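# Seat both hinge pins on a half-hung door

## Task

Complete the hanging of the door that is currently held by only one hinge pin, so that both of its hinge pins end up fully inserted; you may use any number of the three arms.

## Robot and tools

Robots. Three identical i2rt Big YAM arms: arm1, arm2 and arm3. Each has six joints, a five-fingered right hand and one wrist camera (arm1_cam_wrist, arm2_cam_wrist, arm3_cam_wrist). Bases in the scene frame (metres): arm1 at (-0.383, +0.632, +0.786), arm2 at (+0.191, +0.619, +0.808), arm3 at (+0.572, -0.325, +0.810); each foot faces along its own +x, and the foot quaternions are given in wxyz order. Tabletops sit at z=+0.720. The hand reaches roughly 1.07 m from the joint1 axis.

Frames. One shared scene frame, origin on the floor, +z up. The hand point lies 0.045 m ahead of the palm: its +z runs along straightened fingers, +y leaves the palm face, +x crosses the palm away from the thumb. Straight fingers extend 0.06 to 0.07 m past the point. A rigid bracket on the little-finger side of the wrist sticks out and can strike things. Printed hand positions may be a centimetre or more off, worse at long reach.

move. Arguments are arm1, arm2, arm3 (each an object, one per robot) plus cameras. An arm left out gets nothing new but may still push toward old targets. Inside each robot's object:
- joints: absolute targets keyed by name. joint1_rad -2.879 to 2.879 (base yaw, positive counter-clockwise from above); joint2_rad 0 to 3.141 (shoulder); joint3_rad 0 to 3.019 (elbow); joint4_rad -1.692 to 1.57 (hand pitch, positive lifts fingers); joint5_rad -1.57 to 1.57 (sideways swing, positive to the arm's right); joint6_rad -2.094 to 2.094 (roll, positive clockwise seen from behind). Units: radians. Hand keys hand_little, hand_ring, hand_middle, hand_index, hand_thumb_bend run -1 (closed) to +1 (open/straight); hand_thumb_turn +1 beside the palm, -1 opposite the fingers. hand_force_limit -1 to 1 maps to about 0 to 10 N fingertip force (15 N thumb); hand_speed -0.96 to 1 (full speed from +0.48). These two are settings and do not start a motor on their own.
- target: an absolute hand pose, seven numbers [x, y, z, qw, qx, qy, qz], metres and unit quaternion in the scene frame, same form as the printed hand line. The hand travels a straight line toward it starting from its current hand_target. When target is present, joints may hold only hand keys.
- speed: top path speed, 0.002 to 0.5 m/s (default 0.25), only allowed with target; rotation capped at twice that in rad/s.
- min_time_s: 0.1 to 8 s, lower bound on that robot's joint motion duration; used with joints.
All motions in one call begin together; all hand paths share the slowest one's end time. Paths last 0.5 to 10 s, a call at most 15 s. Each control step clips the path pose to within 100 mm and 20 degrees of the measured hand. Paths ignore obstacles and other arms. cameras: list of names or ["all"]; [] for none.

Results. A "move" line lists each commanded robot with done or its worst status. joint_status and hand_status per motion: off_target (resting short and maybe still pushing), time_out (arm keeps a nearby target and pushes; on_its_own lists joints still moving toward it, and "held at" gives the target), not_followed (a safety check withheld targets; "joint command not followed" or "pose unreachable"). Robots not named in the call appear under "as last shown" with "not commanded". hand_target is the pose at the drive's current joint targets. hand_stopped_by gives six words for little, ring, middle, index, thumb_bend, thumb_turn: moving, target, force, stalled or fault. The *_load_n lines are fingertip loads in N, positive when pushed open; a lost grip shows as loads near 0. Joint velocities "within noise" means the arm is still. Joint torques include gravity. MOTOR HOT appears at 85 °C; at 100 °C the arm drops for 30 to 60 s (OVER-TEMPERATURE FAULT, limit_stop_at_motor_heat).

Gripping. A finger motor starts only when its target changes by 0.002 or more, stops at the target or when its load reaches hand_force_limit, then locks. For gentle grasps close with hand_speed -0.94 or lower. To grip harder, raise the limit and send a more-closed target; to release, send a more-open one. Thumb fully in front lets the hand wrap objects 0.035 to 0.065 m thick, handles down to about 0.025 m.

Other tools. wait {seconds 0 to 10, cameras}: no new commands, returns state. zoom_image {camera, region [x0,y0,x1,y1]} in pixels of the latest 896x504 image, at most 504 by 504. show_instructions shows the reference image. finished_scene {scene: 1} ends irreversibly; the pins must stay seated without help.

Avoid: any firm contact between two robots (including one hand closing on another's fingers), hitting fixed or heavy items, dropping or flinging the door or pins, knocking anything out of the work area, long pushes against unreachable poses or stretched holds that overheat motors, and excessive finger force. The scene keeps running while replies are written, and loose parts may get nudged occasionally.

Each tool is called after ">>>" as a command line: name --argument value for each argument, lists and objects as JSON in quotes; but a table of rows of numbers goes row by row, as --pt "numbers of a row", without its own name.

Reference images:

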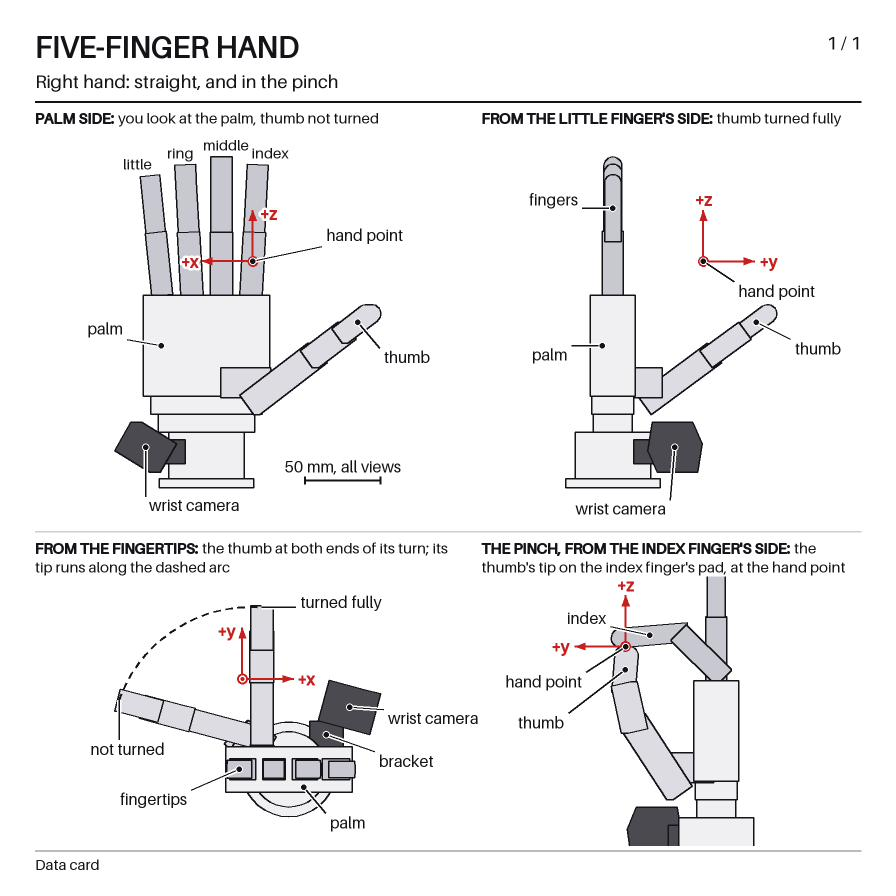

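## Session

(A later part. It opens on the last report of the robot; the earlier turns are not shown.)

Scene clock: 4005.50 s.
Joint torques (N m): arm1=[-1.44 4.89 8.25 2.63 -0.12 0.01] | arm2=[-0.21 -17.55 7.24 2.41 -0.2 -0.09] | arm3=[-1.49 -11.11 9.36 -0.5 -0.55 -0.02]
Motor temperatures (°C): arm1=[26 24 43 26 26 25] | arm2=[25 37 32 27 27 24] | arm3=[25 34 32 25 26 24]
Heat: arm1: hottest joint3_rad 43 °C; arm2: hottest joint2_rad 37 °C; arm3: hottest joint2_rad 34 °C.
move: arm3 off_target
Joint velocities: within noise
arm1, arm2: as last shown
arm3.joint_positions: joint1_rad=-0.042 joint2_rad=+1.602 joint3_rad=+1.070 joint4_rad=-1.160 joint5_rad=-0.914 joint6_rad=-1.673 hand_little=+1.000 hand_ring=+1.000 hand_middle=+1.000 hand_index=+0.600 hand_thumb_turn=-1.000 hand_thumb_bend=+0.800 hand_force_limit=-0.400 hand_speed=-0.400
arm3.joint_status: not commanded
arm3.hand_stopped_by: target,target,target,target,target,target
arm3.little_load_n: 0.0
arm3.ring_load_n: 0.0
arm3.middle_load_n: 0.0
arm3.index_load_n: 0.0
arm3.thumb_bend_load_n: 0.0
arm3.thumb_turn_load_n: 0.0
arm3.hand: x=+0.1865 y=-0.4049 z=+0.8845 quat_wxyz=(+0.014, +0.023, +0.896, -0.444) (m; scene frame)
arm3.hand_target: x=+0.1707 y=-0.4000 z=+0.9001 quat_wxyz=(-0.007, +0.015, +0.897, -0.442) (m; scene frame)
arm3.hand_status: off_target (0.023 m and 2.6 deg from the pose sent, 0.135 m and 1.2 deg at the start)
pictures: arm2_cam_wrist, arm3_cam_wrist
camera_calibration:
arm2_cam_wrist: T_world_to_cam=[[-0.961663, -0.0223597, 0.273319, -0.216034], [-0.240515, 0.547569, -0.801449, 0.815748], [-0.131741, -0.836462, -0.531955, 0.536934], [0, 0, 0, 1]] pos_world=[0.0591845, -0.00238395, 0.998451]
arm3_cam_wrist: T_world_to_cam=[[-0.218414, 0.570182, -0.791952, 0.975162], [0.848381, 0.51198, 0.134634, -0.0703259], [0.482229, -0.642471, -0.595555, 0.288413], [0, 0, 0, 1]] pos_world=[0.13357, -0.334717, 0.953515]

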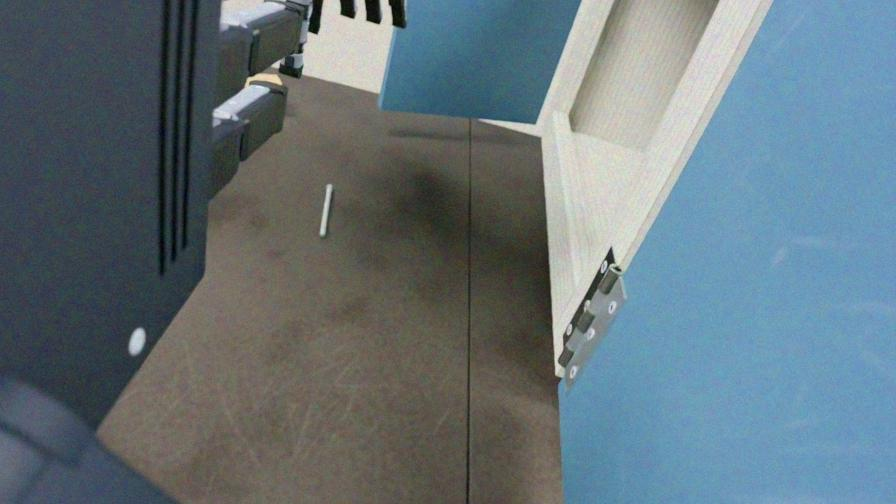

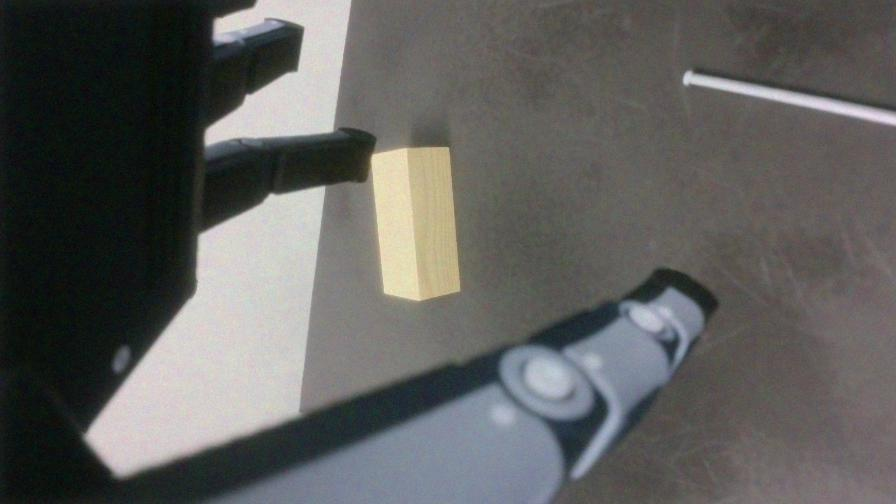

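>>> move --arm3 '{"target": [0.17, -0.44, 0.87, 0.3560, -0.5588, -0.6317, 0.4024], "speed": 0.2, "joints": {"hand_index": 0.2, "hand_middle": 0.4, "hand_thumb_bend": 0.2}}' --cameras '["arm3_cam_wrist", "arm2_cam_wrist"]'

Scene clock: 4019.47 s.
Joint torques (N m): arm1=[-1.44 4.84 8.25 2.63 -0.12 0.01] | arm2=[-0.15 -17.44 7.25 2.4 -0.2 -0.1] | arm3=[-0.32 -5.54 5.81 2.3 0.12 0.1]
Motor temperatures (°C): arm1=[26 24 43 26 26 25] | arm2=[25 37 32 27 27 24] | arm3=[25 33 32 25 26 24]
Heat: arm1: hottest joint3_rad 43 °C; arm2: hottest joint2_rad 37 °C; arm3: hottest joint2_rad 33 °C.
move: arm3 done
Joint velocities: within noise
arm1, arm2: as last shown
arm3.joint_positions: joint1_rad=+0.296 joint2_rad=+1.173 joint3_rad=+0.361 joint4_rad=+0.352 joint5_rad=+0.119 joint6_rad=+0.046 hand_little=+1.000 hand_ring=+1.000 hand_middle=+0.400 hand_index=+0.200 hand_thumb_turn=-1.000 hand_thumb_bend=+0.200 hand_force_limit=-0.400 hand_speed=-0.400
arm3.joint_status: all done
arm3.hand_stopped_by: target,target,target,target,target,target
arm3.little_load_n: 0.0
arm3.ring_load_n: 0.0
arm3.middle_load_n: 0.0
arm3.index_load_n: 0.0
arm3.thumb_bend_load_n: 0.0
arm3.thumb_turn_load_n: 0.0
arm3.hand: x=+0.1699 y=-0.4363 z=+0.8650 quat_wxyz=(-0.353, +0.562, +0.637, -0.392) (m; scene frame)
arm3.hand_target: x=+0.1699 y=-0.4400 z=+0.8701 quat_wxyz=(-0.356, +0.559, +0.632, -0.402) (m; scene frame)
arm3.hand_status: done (0.006 m and 1.5 deg from the pose sent, 0.041 m and 82.4 deg at the start)
pictures: arm2_cam_wrist, arm3_cam_wrist
camera_calibration:
arm2_cam_wrist: T_world_to_cam=[[-0.961663, -0.0223597, 0.273319, -0.216034], [-0.240515, 0.547569, -0.801449, 0.815748], [-0.131741, -0.836462, -0.531955, 0.536934], [0, 0, 0, 1]] pos_world=[0.0591845, -0.00238395, 0.998451]
arm3_cam_wrist: T_world_to_cam=[[0.368736, 0.324666, -0.870991, 0.835473], [0.641024, -0.76738, -0.0146656, -0.431371], [-0.673143, -0.552919, -0.49108, 0.409662], [0, 0, 0, 1]] pos_world=[0.244211, -0.375766, 0.92254]

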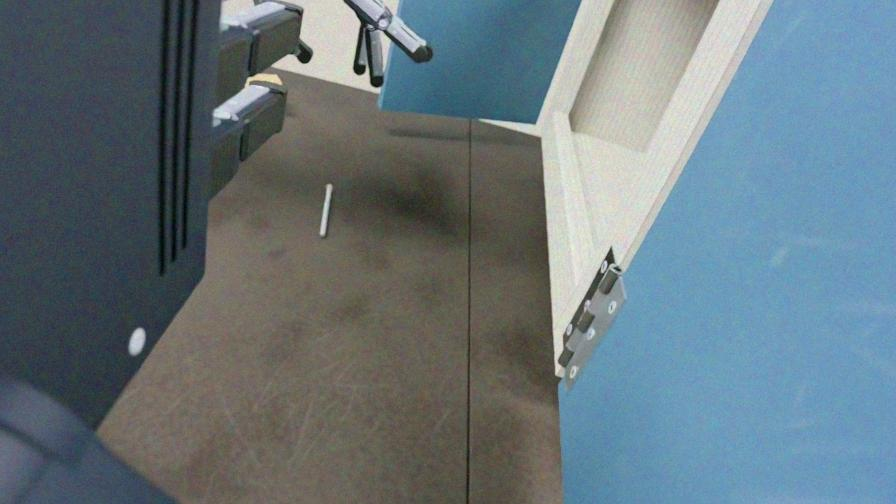

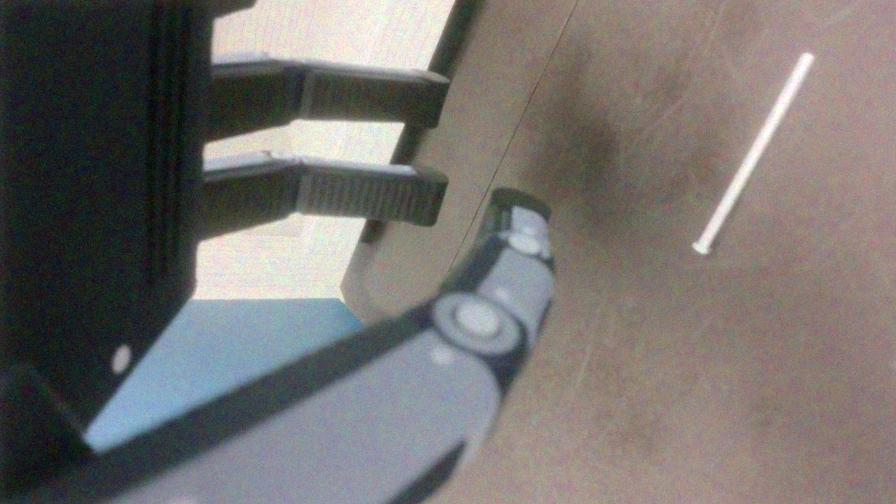

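>>> move --arm3 '{"joints": {"hand_index": -0.1, "hand_middle": -0.1, "hand_thumb_bend": 0.0}}' --cameras '["arm3_cam_wrist"]'

>>> zoom_image --camera "arm3_cam_wrist" --region '[300, 80, 650, 330]'

Scene clock: 4041.80 s.
Joint torques (N m): arm1=[-1.49 4.89 8.25 2.65 -0.12 0.01] | arm2=[-0.21 -17.61 7.25 2.39 -0.2 -0.1] | arm3=[-0.32 -5.54 5.82 2.26 0.11 0.11]
Motor temperatures (°C): arm1=[26 24 43 26 26 25] | arm2=[25 37 32 27 27 24] | arm3=[25 31 33 25 26 24]
Heat: arm1: hottest joint3_rad 43 °C; arm2: hottest joint2_rad 37 °C; arm3: hottest joint3_rad 33 °C.
move: arm3 done
Joint velocities: within noise
arm1, arm2: as last shown
arm2.thumb_turn_load_n: 0.5
arm3.joint_positions: joint1_rad=+0.296 joint2_rad=+1.173 joint3_rad=+0.361 joint4_rad=+0.353 joint5_rad=+0.119 joint6_rad=+0.047 hand_little=+1.000 hand_ring=+1.000 hand_middle=-0.100 hand_index=-0.100 hand_thumb_turn=-1.000 hand_thumb_bend=+0.000 hand_force_limit=-0.400 hand_speed=-0.400
arm3.joint_status: all done
arm3.hand_stopped_by: target,target,target,target,target,target
arm3.little_load_n: 0.0
arm3.ring_load_n: 0.0
arm3.middle_load_n: 0.0
arm3.index_load_n: 0.0
arm3.thumb_bend_load_n: 0.0
arm3.thumb_turn_load_n: 0.0
arm3.hand: x=+0.1697 y=-0.4364 z=+0.8652 quat_wxyz=(-0.353, +0.562, +0.637, -0.392) (m; scene frame)
arm3.hand_target: x=+0.1699 y=-0.4400 z=+0.8701 quat_wxyz=(-0.356, +0.559, +0.632, -0.402) (m; scene frame)
arm3.hand_status: not commanded
pictures: arm3_cam_wrist
camera_calibration:
arm3_cam_wrist: T_world_to_cam=[[0.368368, 0.323486, -0.871586, 0.835794], [0.640655, -0.767698, -0.0141614, -0.431799], [-0.673696, -0.553169, -0.490039, 0.408725], [0, 0, 0, 1]] pos_world=[0.24411, -0.375765, 0.922642]

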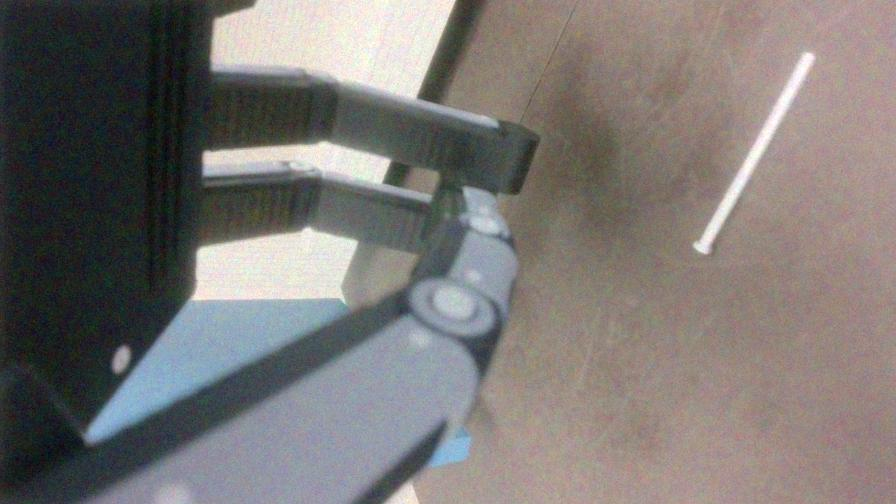

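Scaled by 1.440.

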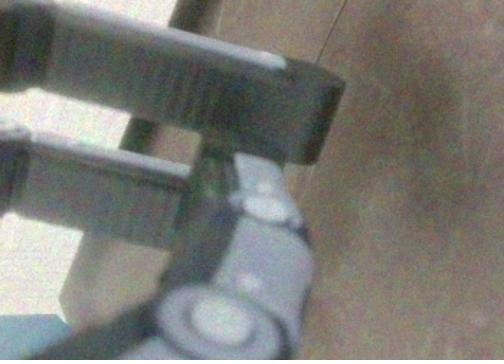

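>>> move --arm3 '{"target": [0.135, -0.4436, 0.79, 0.4259, -0.5076, -0.5737, 0.4815], "speed": 0.12, "joints": {"hand_index": 1.0, "hand_middle": 0.0, "hand_thumb_bend": 0.2}}' --cameras '["arm3_cam_wrist", "arm2_cam_wrist"]'

Scene clock: 4202.87 s.
Joint torques (N m): arm1=[-1.44 4.89 8.27 2.65 -0.12 0.01] | arm2=[-0.26 -17.49 7.24 2.43 -0.2 -0.09] | arm3=[-0.73 -7.47 2.15 2.43 0.08 -0.07]
Motor temperatures (°C): arm1=[26 24 43 26 26 25] | arm2=[25 37 32 27 27 24] | arm3=[25 29 32 26 25 24]
Heat: arm1: hottest joint3_rad 43 °C; arm2: hottest joint2_rad 37 °C; arm3: hottest joint3_rad 32 °C.
move: arm3 done
Joint velocities: within noise
arm1.joint_positions: joint1_rad=+0.341 joint2_rad=+0.633 joint3_rad=+1.483 joint4_rad=-1.120 joint5_rad=+0.125 joint6_rad=-1.102 hand_little=+1.000 hand_ring=+1.000 hand_middle=+1.000 hand_index=+1.000 hand_thumb_turn=+1.000 hand_thumb_bend=+1.000 hand_force_limit=+0.000 hand_speed=-0.800
arm1.joint_status: not commanded
arm1.hand_stopped_by: target,target,target,target,target,target
arm1.little_load_n: 0.0
arm1.ring_load_n: 0.0
arm1.middle_load_n: 0.0
arm1.index_load_n: 0.0
arm1.thumb_bend_load_n: 0.0
arm1.thumb_turn_load_n: 0.0
arm1.hand: x=-0.3319 y=+0.3842 z=+1.3607 quat_wxyz=(+0.238, +0.532, -0.590, +0.559) (m; scene frame)
arm1.hand_target: x=-0.3302 y=+0.3853 z=+1.3736 quat_wxyz=(+0.239, +0.526, -0.580, +0.574) (m; scene frame)
arm1.hand_status: not commanded
arm2.joint_positions: joint1_rad=-0.024 joint2_rad=+1.893 joint3_rad=+1.036 joint4_rad=+0.825 joint5_rad=-0.165 joint6_rad=-1.574 hand_little=+1.000 hand_ring=+1.000 hand_middle=+1.000 hand_index=+1.000 hand_thumb_turn=+1.000 hand_thumb_bend=+1.000 hand_force_limit=+0.000 hand_speed=+0.300
arm2.joint_status: not commanded
arm2.hand_stopped_by: target,target,target,target,target,target
arm2.little_load_n: 0.0
arm2.ring_load_n: 0.0
arm2.middle_load_n: 0.0
arm2.index_load_n: 0.0
arm2.thumb_bend_load_n: 0.0
arm2.thumb_turn_load_n: 0.0
arm2.hand: x=+0.0450 y=-0.0990 z=+0.9407 quat_wxyz=(+0.485, +0.507, -0.512, +0.495) (m; scene frame)
arm2.hand_target: x=+0.0401 y=-0.0998 z=+0.9599 quat_wxyz=(+0.500, +0.500, -0.500, +0.500) (m; scene frame)
arm2.hand_status: not commanded
arm3.joint_positions: joint1_rad=+0.296 joint2_rad=+1.886 joint3_rad=+0.287 joint4_rad=+1.401 joint5_rad=+0.124 joint6_rad=+0.029 hand_little=+1.000 hand_ring=+1.000 hand_middle=+0.000 hand_index=+1.000 hand_thumb_turn=-1.000 hand_thumb_bend=+0.200 hand_force_limit=-0.400 hand_speed=-0.400
arm3.joint_status: all done
arm3.hand_stopped_by: target,target,target,target,target,target
arm3.little_load_n: 0.0
arm3.ring_load_n: 0.0
arm3.middle_load_n: 0.0
arm3.index_load_n: 0.0
arm3.thumb_bend_load_n: 0.0
arm3.thumb_turn_load_n: 0.0
arm3.hand: x=+0.1408 y=-0.4416 z=+0.7853 quat_wxyz=(-0.419, +0.515, +0.578, -0.475) (m; scene frame)
arm3.hand_target: x=+0.1351 y=-0.4436 z=+0.7901 quat_wxyz=(-0.426, +0.508, +0.574, -0.481) (m; scene frame)
arm3.hand_status: done (0.008 m and 1.5 deg from the pose sent, 0.083 m and 16.3 deg at the start)
pictures: arm2_cam_wrist, arm3_cam_wrist
camera_calibration:
arm2_cam_wrist: T_world_to_cam=[[-0.961663, -0.0223597, 0.273319, -0.216034], [-0.240515, 0.547569, -0.801449, 0.815748], [-0.131741, -0.836462, -0.531955, 0.536934], [0, 0, 0, 1]] pos_world=[0.0591845, -0.00238395, 0.998451]
arm3_cam_wrist: T_world_to_cam=[[0.133597, 0.28204, -0.950056, 0.854955], [0.620809, -0.771067, -0.141606, -0.317048], [-0.772495, -0.570885, -0.278105, 0.186816], [0, 0, 0, 1]] pos_world=[0.226921, -0.378946, 0.819313]

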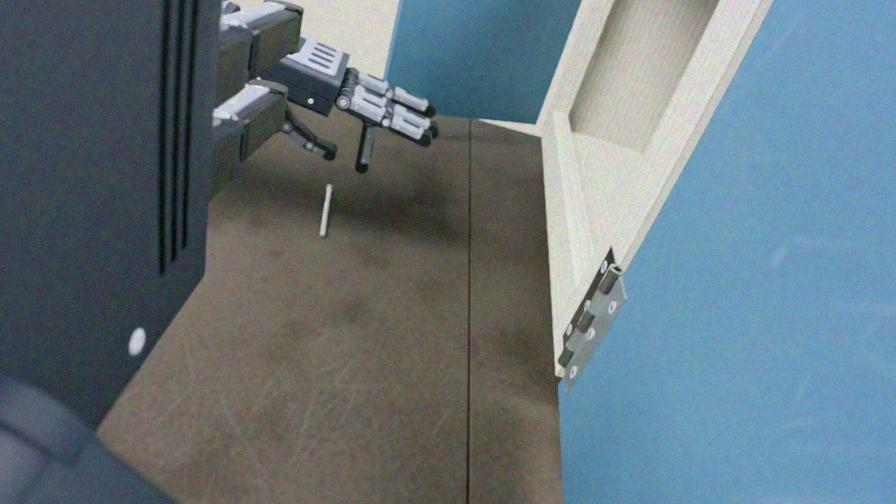

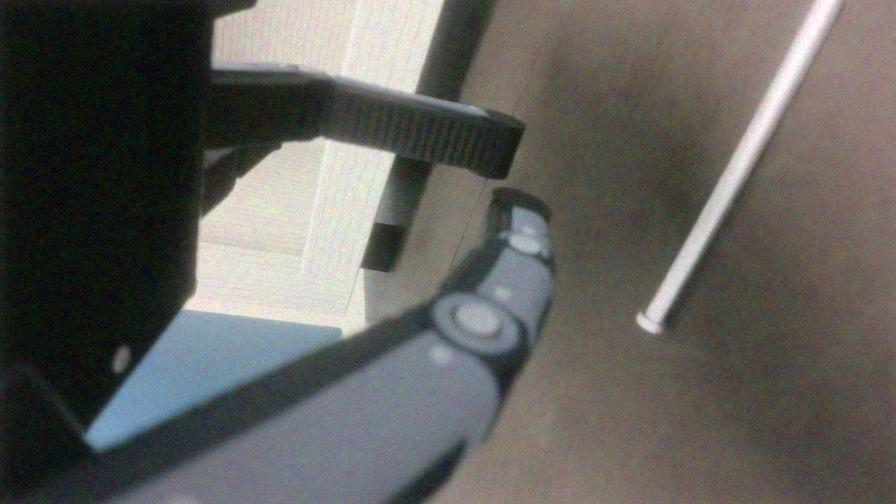

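>>> move --arm3 '{"joints": {"hand_middle": -0.6, "hand_force_limit": -0.7, "hand_speed": -0.8}}' --cameras '["arm3_cam_wrist"]'

>>> zoom_image --camera "arm3_cam_wrist" --region '[350, 80, 650, 330]'

Scene clock: 4237.00 s.
Joint torques (N m): arm1=[-1.44 4.89 8.25 2.65 -0.12 0.01] | arm2=[-0.15 -17.49 7.23 2.41 -0.2 -0.1] | arm3=[-0.67 -7.47 2.15 2.43 0.08 -0.07]
Motor temperatures (°C): arm1=[26 24 43 26 26 25] | arm2=[25 37 32 27 27 24] | arm3=[25 29 31 26 25 24]
Heat: arm1: hottest joint3_rad 43 °C; arm2: hottest joint2_rad 37 °C; arm3: hottest joint3_rad 31 °C.
move: arm3 off_target
Joint velocities: within noise
arm1, arm2: as last shown
arm3.joint_positions: joint1_rad=+0.296 joint2_rad=+1.886 joint3_rad=+0.287 joint4_rad=+1.401 joint5_rad=+0.124 joint6_rad=+0.029 hand_little=+1.000 hand_ring=+1.000 hand_middle=-0.255 hand_index=+1.000 hand_thumb_turn=-1.000 hand_thumb_bend=+0.200 hand_force_limit=-0.700 hand_speed=-0.800
arm3.joint_status: hand_middle off_target (ended at -0.255, target -0.600); the others done
arm3.hand_stopped_by: target,target,force,target,target,target
arm3.little_load_n: 0.0
arm3.ring_load_n: 0.0
arm3.middle_load_n: 7.0
arm3.index_load_n: -0.5
arm3.thumb_bend_load_n: 1.0
arm3.thumb_turn_load_n: 0.0
arm3.hand: x=+0.1408 y=-0.4416 z=+0.7853 quat_wxyz=(-0.419, +0.515, +0.578, -0.475) (m; scene frame)
arm3.hand_target: x=+0.1351 y=-0.4436 z=+0.7901 quat_wxyz=(-0.426, +0.508, +0.574, -0.481) (m; scene frame)
arm3.hand_status: not commanded
pictures: arm3_cam_wrist
camera_calibration:
arm3_cam_wrist: T_world_to_cam=[[0.133597, 0.28204, -0.950056, 0.854955], [0.620809, -0.771067, -0.141606, -0.317048], [-0.772495, -0.570885, -0.278105, 0.186816], [0, 0, 0, 1]] pos_world=[0.226921, -0.378946, 0.819313]

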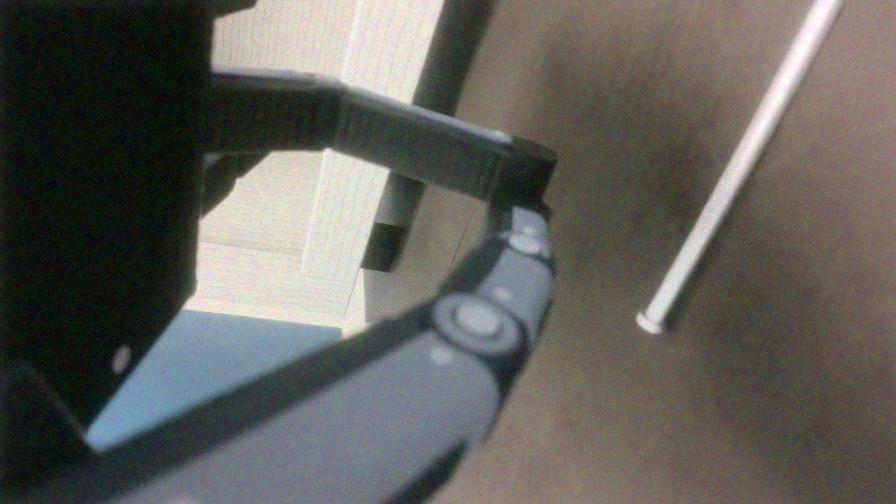

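Scaled by 1.680.

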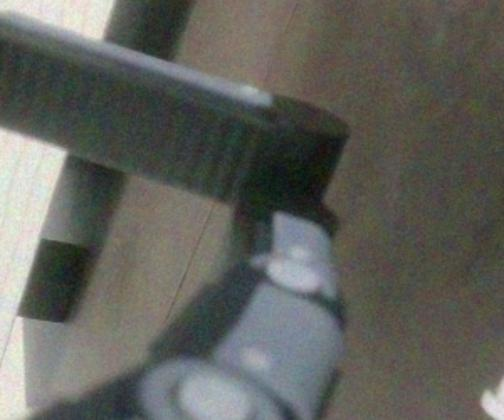

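>>> move --arm3 '{"target": [0.1310, -0.448, 0.7640, 0.4259, -0.5076, -0.5737, 0.4815], "speed": 0.06, "joints": {"hand_middle": 0.0, "hand_thumb_bend": 0.34, "hand_speed": -0.5}}' --cameras '["arm3_cam_wrist", "arm2_cam_wrist"]'

>>> zoom_image --camera "arm2_cam_wrist" --region '[250, 50, 500, 250]'

>>> zoom_image --camera "arm3_cam_wrist" --region '[400, 80, 700, 400]'

Scene clock: 4271.60 s.
Joint torques (N m): arm1=[-1.49 4.89 8.25 2.66 -0.12 0] | arm2=[-0.21 -17.55 7.24 2.43 -0.2 -0.1] | arm3=[-0.15 -7.71 1.44 2.43 0.1 -0.05]
Motor temperatures (°C): arm1=[26 24 43 26 26 25] | arm2=[25 37 32 27 27 24] | arm3=[25 29 30 26 25 24]
Heat: arm1: hottest joint3_rad 43 °C; arm2: hottest joint2_rad 37 °C; arm3: hottest joint3_rad 30 °C.
move: arm3 done
Joint velocities: within noise
arm1, arm2: as last shown
arm1.little_load_n: -0.5
arm3.joint_positions: joint1_rad=+0.300 joint2_rad=+2.019 joint3_rad=+0.322 joint4_rad=+1.507 joint5_rad=+0.135 joint6_rad=+0.029 hand_little=+1.000 hand_ring=+1.000 hand_middle=+0.000 hand_index=+1.000 hand_thumb_turn=-1.000 hand_thumb_bend=+0.340 hand_force_limit=-0.700 hand_speed=-0.500
arm3.joint_status: all done
arm3.hand_stopped_by: target,target,target,target,target,target
arm3.little_load_n: 0.0
arm3.ring_load_n: 0.0
arm3.middle_load_n: 0.0
arm3.index_load_n: 0.0
arm3.thumb_bend_load_n: 0.0
arm3.thumb_turn_load_n: 0.0
arm3.hand: x=+0.1345 y=-0.4432 z=+0.7627 quat_wxyz=(-0.422, +0.515, +0.575, -0.476) (m; scene frame)
arm3.hand_target: x=+0.1312 y=-0.4480 z=+0.7641 quat_wxyz=(-0.426, +0.508, +0.574, -0.481) (m; scene frame)
arm3.hand_status: done (0.006 m and 1.2 deg from the pose sent, 0.024 m and 1.5 deg at the start)
pictures: arm2_cam_wrist, arm3_cam_wrist
camera_calibration:
arm2_cam_wrist: T_world_to_cam=[[-0.961663, -0.0223597, 0.273319, -0.216034], [-0.240515, 0.547569, -0.801449, 0.815748], [-0.131741, -0.836462, -0.531955, 0.536934], [0, 0, 0, 1]] pos_world=[0.0591845, -0.00238395, 0.998451]
arm3_cam_wrist: T_world_to_cam=[[0.128592, 0.281596, -0.950877, 0.835848], [0.614908, -0.774905, -0.146326, -0.314868], [-0.778044, -0.565885, -0.272802, 0.173746], [0, 0, 0, 1]] pos_world=[0.221313, -0.381044, 0.796114]

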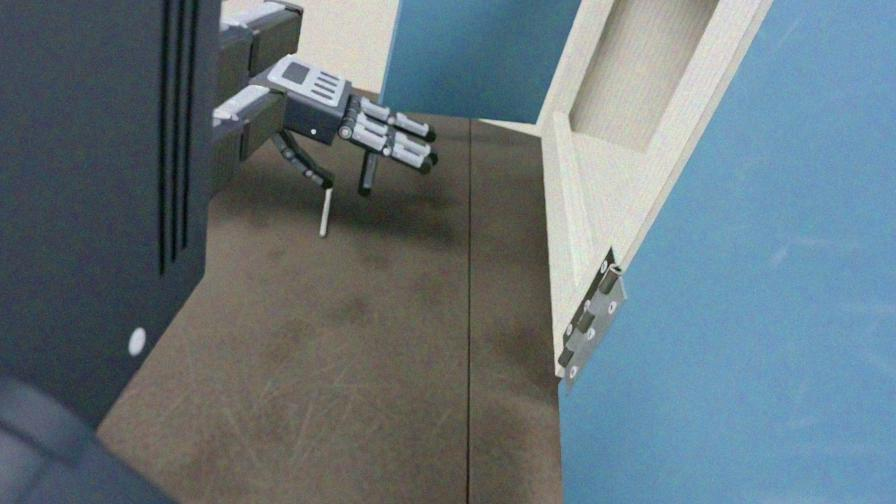

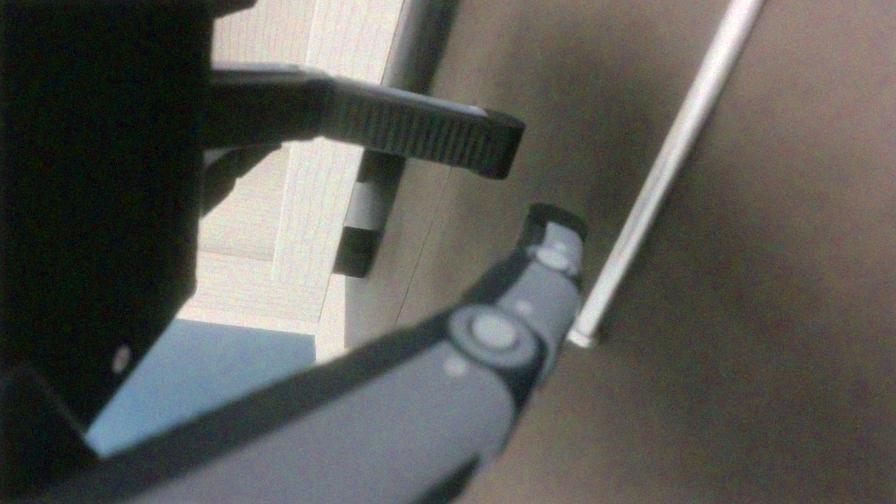

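Scaled by 2.016.

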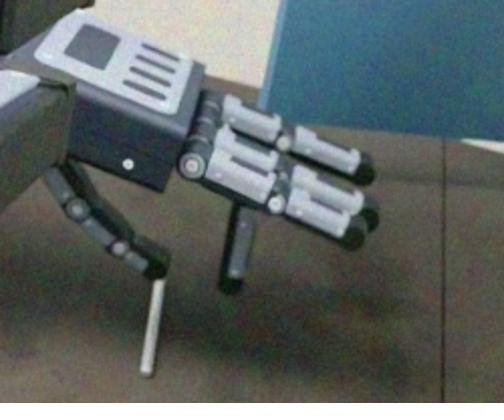

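Scaled by 1.575.

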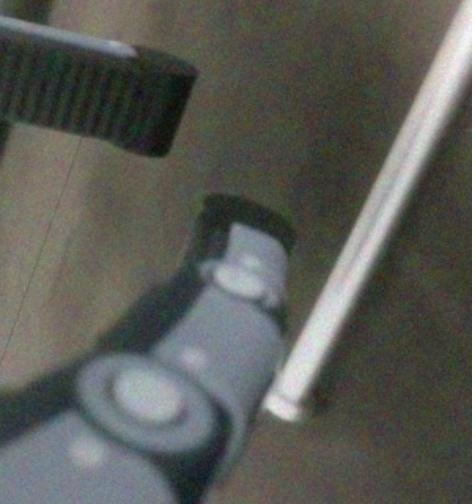

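>>> move --arm3 '{"target": [0.1312, -0.4530, 0.7480, 0.4259, -0.5076, -0.5737, 0.4815], "speed": 0.05}' --cameras '["arm3_cam_wrist", "arm2_cam_wrist"]'

>>> zoom_image --camera "arm2_cam_wrist" --region '[270, 120, 430, 250]'

>>> zoom_image --camera "arm3_cam_wrist" --region '[400, 80, 700, 400]'

Scene clock: 4321.00 s.
Joint torques (N m): arm1=[-1.44 4.89 8.25 2.66 -0.13 0.01] | arm2=[-0.21 -17.49 7.25 2.4 -0.2 -0.09] | arm3=[-0.09 -7.41 0.95 2.3 0.08 -0.01]
Motor temperatures (°C): arm1=[26 24 43 26 26 25] | arm2=[25 37 32 27 27 24] | arm3=[25 29 29 26 25 24]
Heat: arm1: hottest joint3_rad 43 °C; arm2: hottest joint2_rad 37 °C; arm3: hottest joint2_rad 29 °C.
move: arm3 done
Joint velocities: within noise
arm1, arm2: as last shown
arm3.joint_positions: joint1_rad=+0.316 joint2_rad=+2.076 joint3_rad=+0.345 joint4_rad=+1.543 joint5_rad=+0.153 joint6_rad=+0.029 hand_little=+1.000 hand_ring=+1.000 hand_middle=+0.000 hand_index=+1.000 hand_thumb_turn=-1.000 hand_thumb_bend=+0.340 hand_force_limit=-0.700 hand_speed=-0.500
arm3.joint_status: not commanded
arm3.hand_stopped_by: target,target,target,target,target,target
arm3.little_load_n: 0.0
arm3.ring_load_n: 0.0
arm3.middle_load_n: 0.5
arm3.index_load_n: -0.5
arm3.thumb_bend_load_n: -0.5
arm3.thumb_turn_load_n: -0.5
arm3.hand: x=+0.1308 y=-0.4482 z=+0.7518 quat_wxyz=(-0.424, +0.514, +0.574, -0.475) (m; scene frame)
arm3.hand_target: x=+0.1312 y=-0.4530 z=+0.7482 quat_wxyz=(-0.423, +0.510, +0.577, -0.478) (m; scene frame)
arm3.hand_status: done (0.006 m and 1.1 deg from the pose sent, 0.018 m and 1.2 deg at the start; a joint's target at an end of its range on 21 of 29 steps)
pictures: arm2_cam_wrist, arm3_cam_wrist
camera_calibration:
arm2_cam_wrist: T_world_to_cam=[[-0.961663, -0.0223597, 0.273319, -0.216034], [-0.240515, 0.547569, -0.801449, 0.815748], [-0.131741, -0.836462, -0.531955, 0.536934], [0, 0, 0, 1]] pos_world=[0.0591845, -0.00238395, 0.998451]
arm3_cam_wrist: T_world_to_cam=[[0.125966, 0.283898, -0.950544, 0.828417], [0.613519, -0.775256, -0.150241, -0.315069], [-0.779568, -0.564252, -0.271833, 0.165173], [0, 0, 0, 1]] pos_world=[0.217713, -0.386245, 0.78501]

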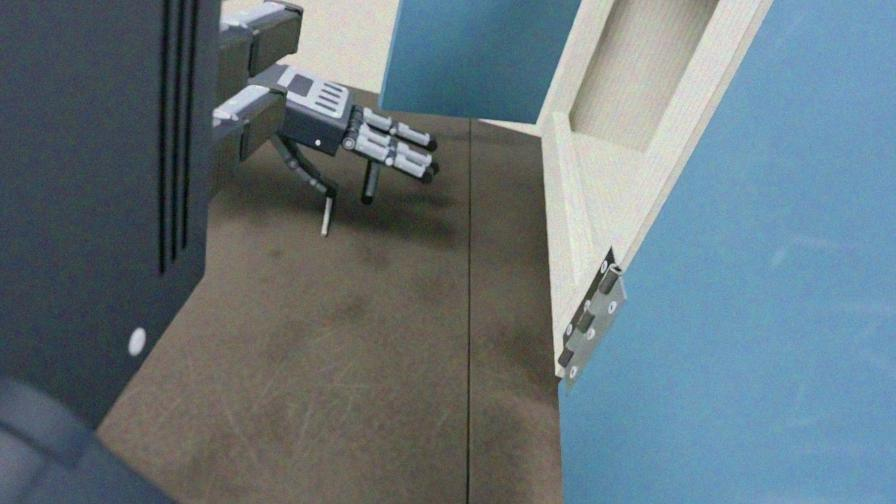

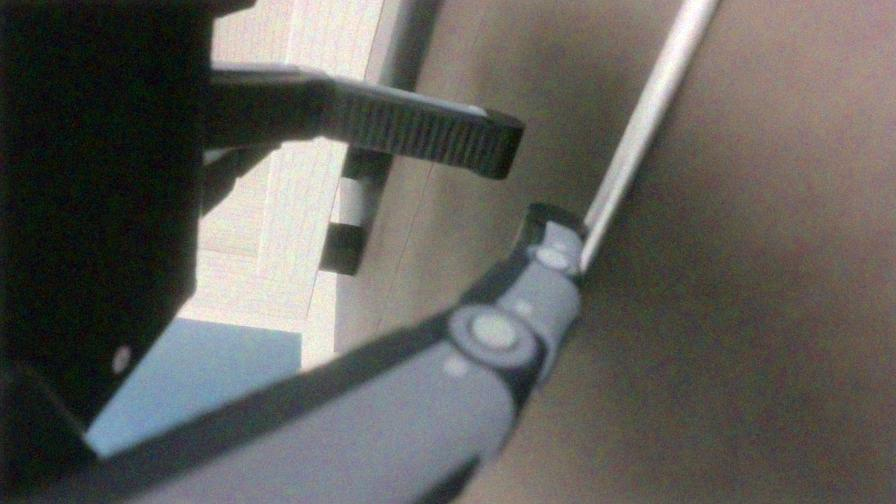

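Scaled by 3.150.

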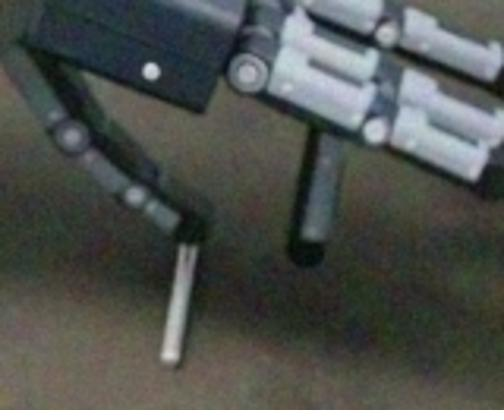

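Scaled by 1.575.

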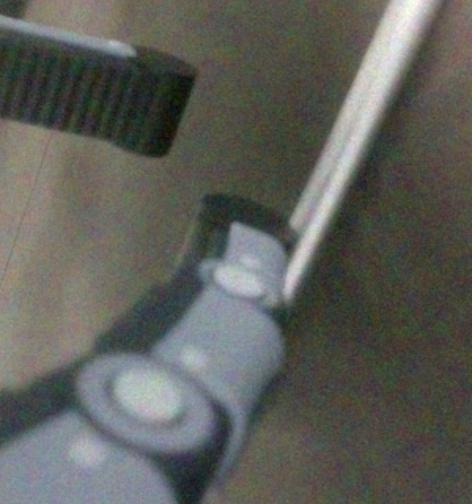

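>>> move --arm3 '{"target": [0.1330, -0.4555, 0.7490, 0.3933, -0.5316, -0.6030, 0.4462], "speed": 0.05, "joints": {"hand_thumb_bend": 0.39}}' --cameras '["arm3_cam_wrist", "arm2_cam_wrist"]'

>>> zoom_image --camera "arm2_cam_wrist" --region '[270, 120, 430, 250]'

>>> zoom_image --camera "arm3_cam_wrist" --region '[400, 80, 700, 400]'

Scene clock: 4343.03 s.
Joint torques (N m): arm1=[-1.44 4.89 8.25 2.65 -0.12 0.01] | arm2=[-0.32 -17.55 7.24 2.44 -0.2 -0.1] | arm3=[-0.03 -9.11 1.69 0.7 -0.11 0.09]
Motor temperatures (°C): arm1=[26 24 43 26 26 25] | arm2=[25 37 32 27 27 24] | arm3=[25 29 29 26 25 24]
Heat: arm1: hottest joint3_rad 43 °C; arm2: hottest joint2_rad 37 °C; arm3: hottest joint2_rad 29 °C.
move: arm3 done
Joint velocities: within noise
arm1, arm2: as last shown
arm1.little_load_n: 0.0
arm3.joint_positions: joint1_rad=+0.316 joint2_rad=+1.954 joint3_rad=+0.352 joint4_rad=+1.320 joint5_rad=+0.152 joint6_rad=+0.037 hand_little=+1.000 hand_ring=+1.000 hand_middle=+0.000 hand_index=+1.000 hand_thumb_turn=-1.000 hand_thumb_bend=+0.389 hand_force_limit=-0.700 hand_speed=-0.500
arm3.joint_status: all done
arm3.hand_stopped_by: target,target,target,target,target,target
arm3.little_load_n: 0.0
arm3.ring_load_n: 0.0
arm3.middle_load_n: 0.0
arm3.index_load_n: 0.0
arm3.thumb_bend_load_n: -2.5
arm3.thumb_turn_load_n: -0.5
arm3.hand: x=+0.1312 y=-0.4487 z=+0.7514 quat_wxyz=(-0.402, +0.532, +0.597, -0.446) (m; scene frame)
arm3.hand_target: x=+0.1331 y=-0.4554 z=+0.7491 quat_wxyz=(-0.393, +0.531, +0.603, -0.446) (m; scene frame)
arm3.hand_status: done (0.007 m and 1.2 deg from the pose sent, 0.008 m and 6.2 deg at the start)
pictures: arm2_cam_wrist, arm3_cam_wrist
camera_calibration:
arm2_cam_wrist: T_world_to_cam=[[-0.961663, -0.0223597, 0.273319, -0.216034], [-0.240515, 0.547569, -0.801449, 0.815748], [-0.131741, -0.836462, -0.531955, 0.536934], [0, 0, 0, 1]] pos_world=[0.0591845, -0.00238395, 0.998451]
arm3_cam_wrist: T_world_to_cam=[[0.211829, 0.299886, -0.93016, 0.808734], [0.62484, -0.77338, -0.107043, -0.348911], [-0.751467, -0.558526, -0.351205, 0.223652], [0, 0, 0, 1]] pos_world=[0.214768, -0.387453, 0.793451]

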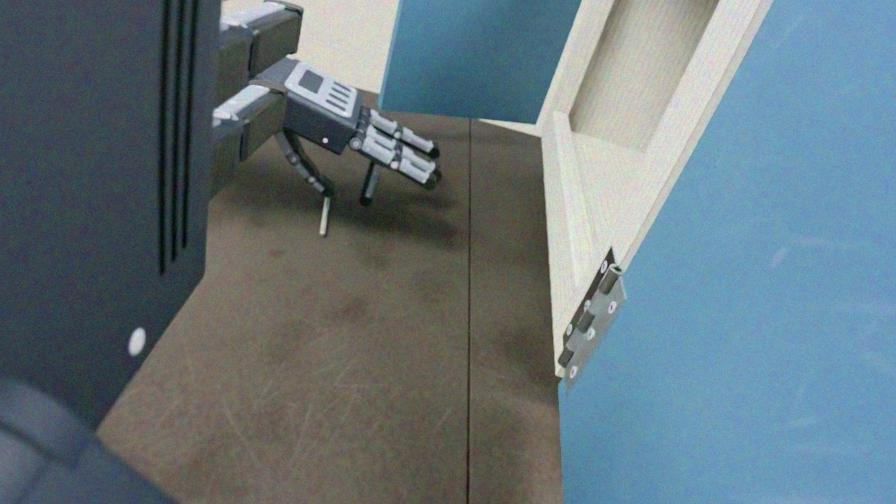

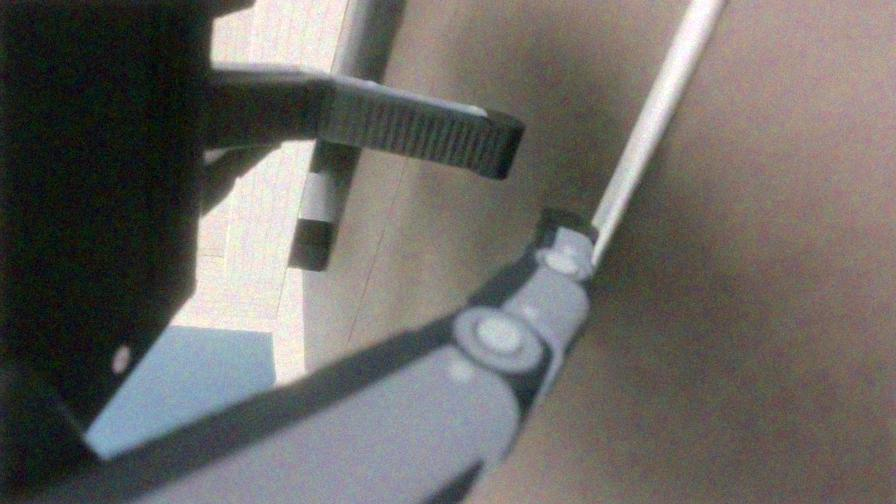

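Scaled by 3.150.

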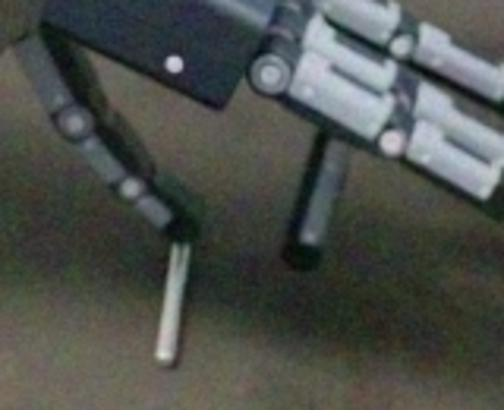

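Scaled by 1.575.

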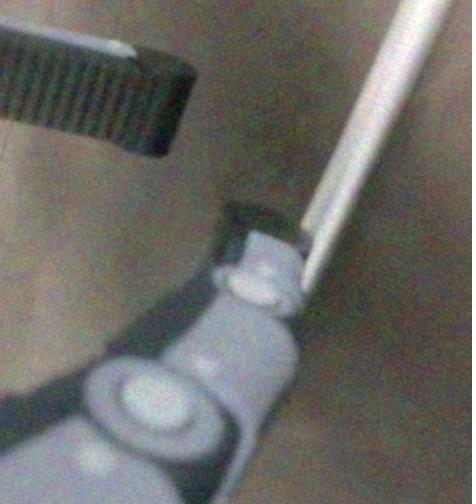

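>>> move --arm3 '{"target": [0.1340, -0.4575, 0.7390, 0.3933, -0.5316, -0.6030, 0.4462], "speed": 0.05}' --cameras '["arm3_cam_wrist", "arm2_cam_wrist"]'

>>> zoom_image --camera "arm2_cam_wrist" --region '[270, 120, 430, 250]'

>>> zoom_image --camera "arm3_cam_wrist" --region '[400, 80, 700, 400]'

Scene clock: 4379.07 s.
Joint torques (N m): arm1=[-1.49 4.89 8.24 2.66 -0.12 0.01] | arm2=[-0.26 -17.49 7.23 2.43 -0.2 -0.09] | arm3=[0.15 -6.42 1.7 1.72 0.02 0.1]
Motor temperatures (°C): arm1=[26 24 43 26 26 25] | arm2=[25 37 32 27 27 24] | arm3=[25 29 29 25 25 24]
Heat: arm1: hottest joint3_rad 43 °C; arm2: hottest joint2_rad 37 °C; arm3: hottest joint2_rad 29 °C.
move: arm3 off_target
Joint velocities: within noise
arm1, arm2: as last shown
arm3.joint_positions: joint1_rad=+0.322 joint2_rad=+1.964 joint3_rad=+0.357 joint4_rad=+1.334 joint5_rad=+0.155 joint6_rad=+0.039 hand_little=+1.000 hand_ring=+1.000 hand_middle=+0.000 hand_index=+1.000 hand_thumb_turn=-1.000 hand_thumb_bend=+0.389 hand_force_limit=-0.700 hand_speed=-0.500
arm3.joint_status: not commanded
arm3.hand_stopped_by: target,target,target,target,target,target
arm3.little_load_n: 0.0
arm3.ring_load_n: 0.0
arm3.middle_load_n: 0.0
arm3.index_load_n: 0.0
arm3.thumb_bend_load_n: -2.5
arm3.thumb_turn_load_n: -1.0
arm3.hand: x=+0.1291 y=-0.4514 z=+0.7515 quat_wxyz=(-0.403, +0.530, +0.595, -0.450) (m; scene frame)
arm3.hand_target: x=+0.1344 y=-0.4573 z=+0.7393 quat_wxyz=(-0.393, +0.532, +0.603, -0.446) (m; scene frame)
arm3.hand_status: off_target (0.015 m and 1.6 deg from the pose sent, 0.015 m and 1.2 deg at the start)
pictures: arm2_cam_wrist, arm3_cam_wrist
camera_calibration:
arm2_cam_wrist: T_world_to_cam=[[-0.961663, -0.0223597, 0.273319, -0.216034], [-0.240515, 0.547569, -0.801449, 0.815748], [-0.131741, -0.836462, -0.531955, 0.536934], [0, 0, 0, 1]] pos_world=[0.0591845, -0.00238395, 0.998451]
arm3_cam_wrist: T_world_to_cam=[[0.203064, 0.297196, -0.932973, 0.812195], [0.625072, -0.772762, -0.110113, -0.34712], [-0.753691, -0.560815, -0.342689, 0.213387], [0, 0, 0, 1]] pos_world=[0.212875, -0.389952, 0.79266]

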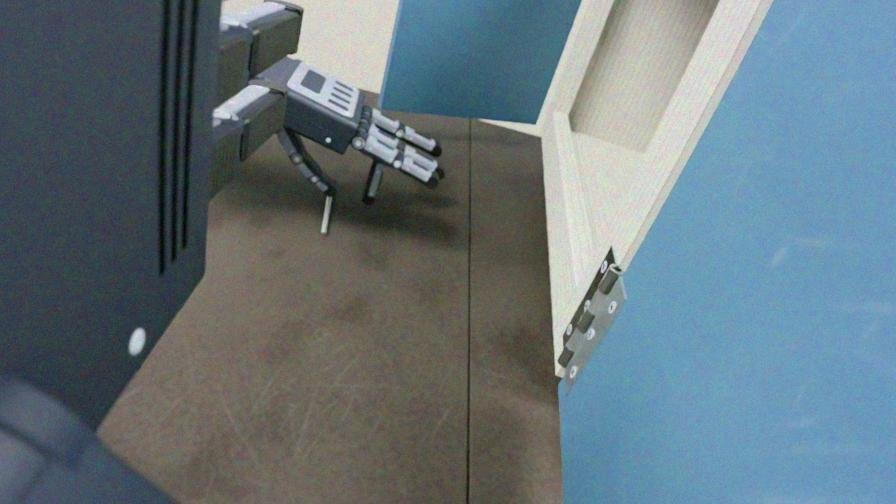

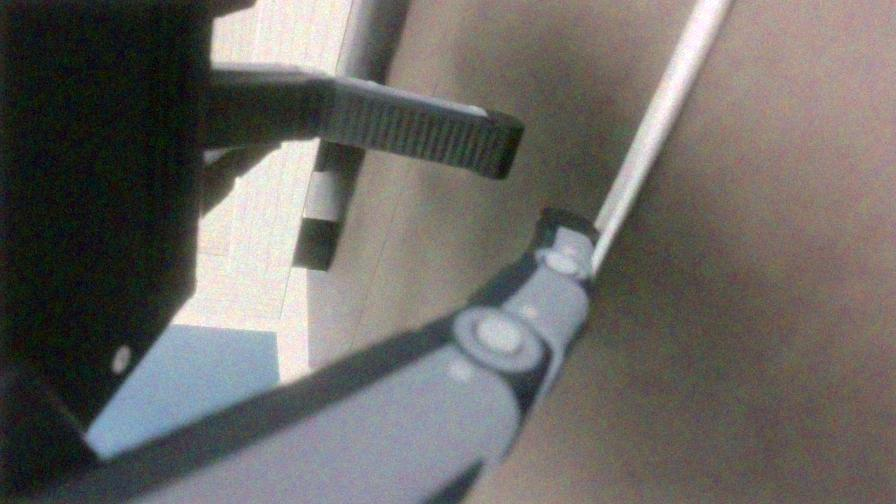

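Scaled by 3.150.

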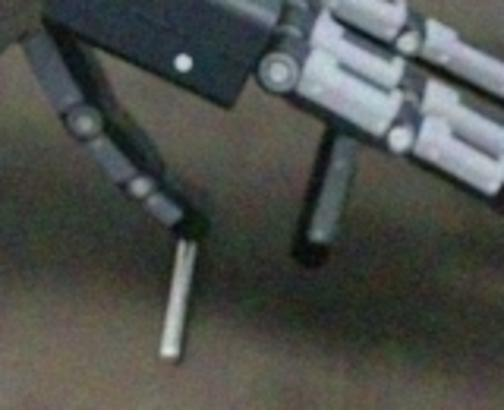

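Scaled by 1.575.

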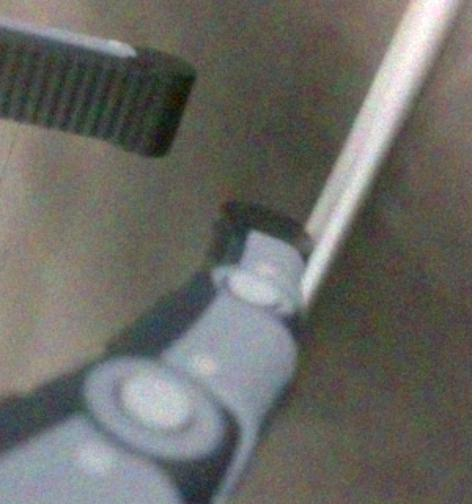

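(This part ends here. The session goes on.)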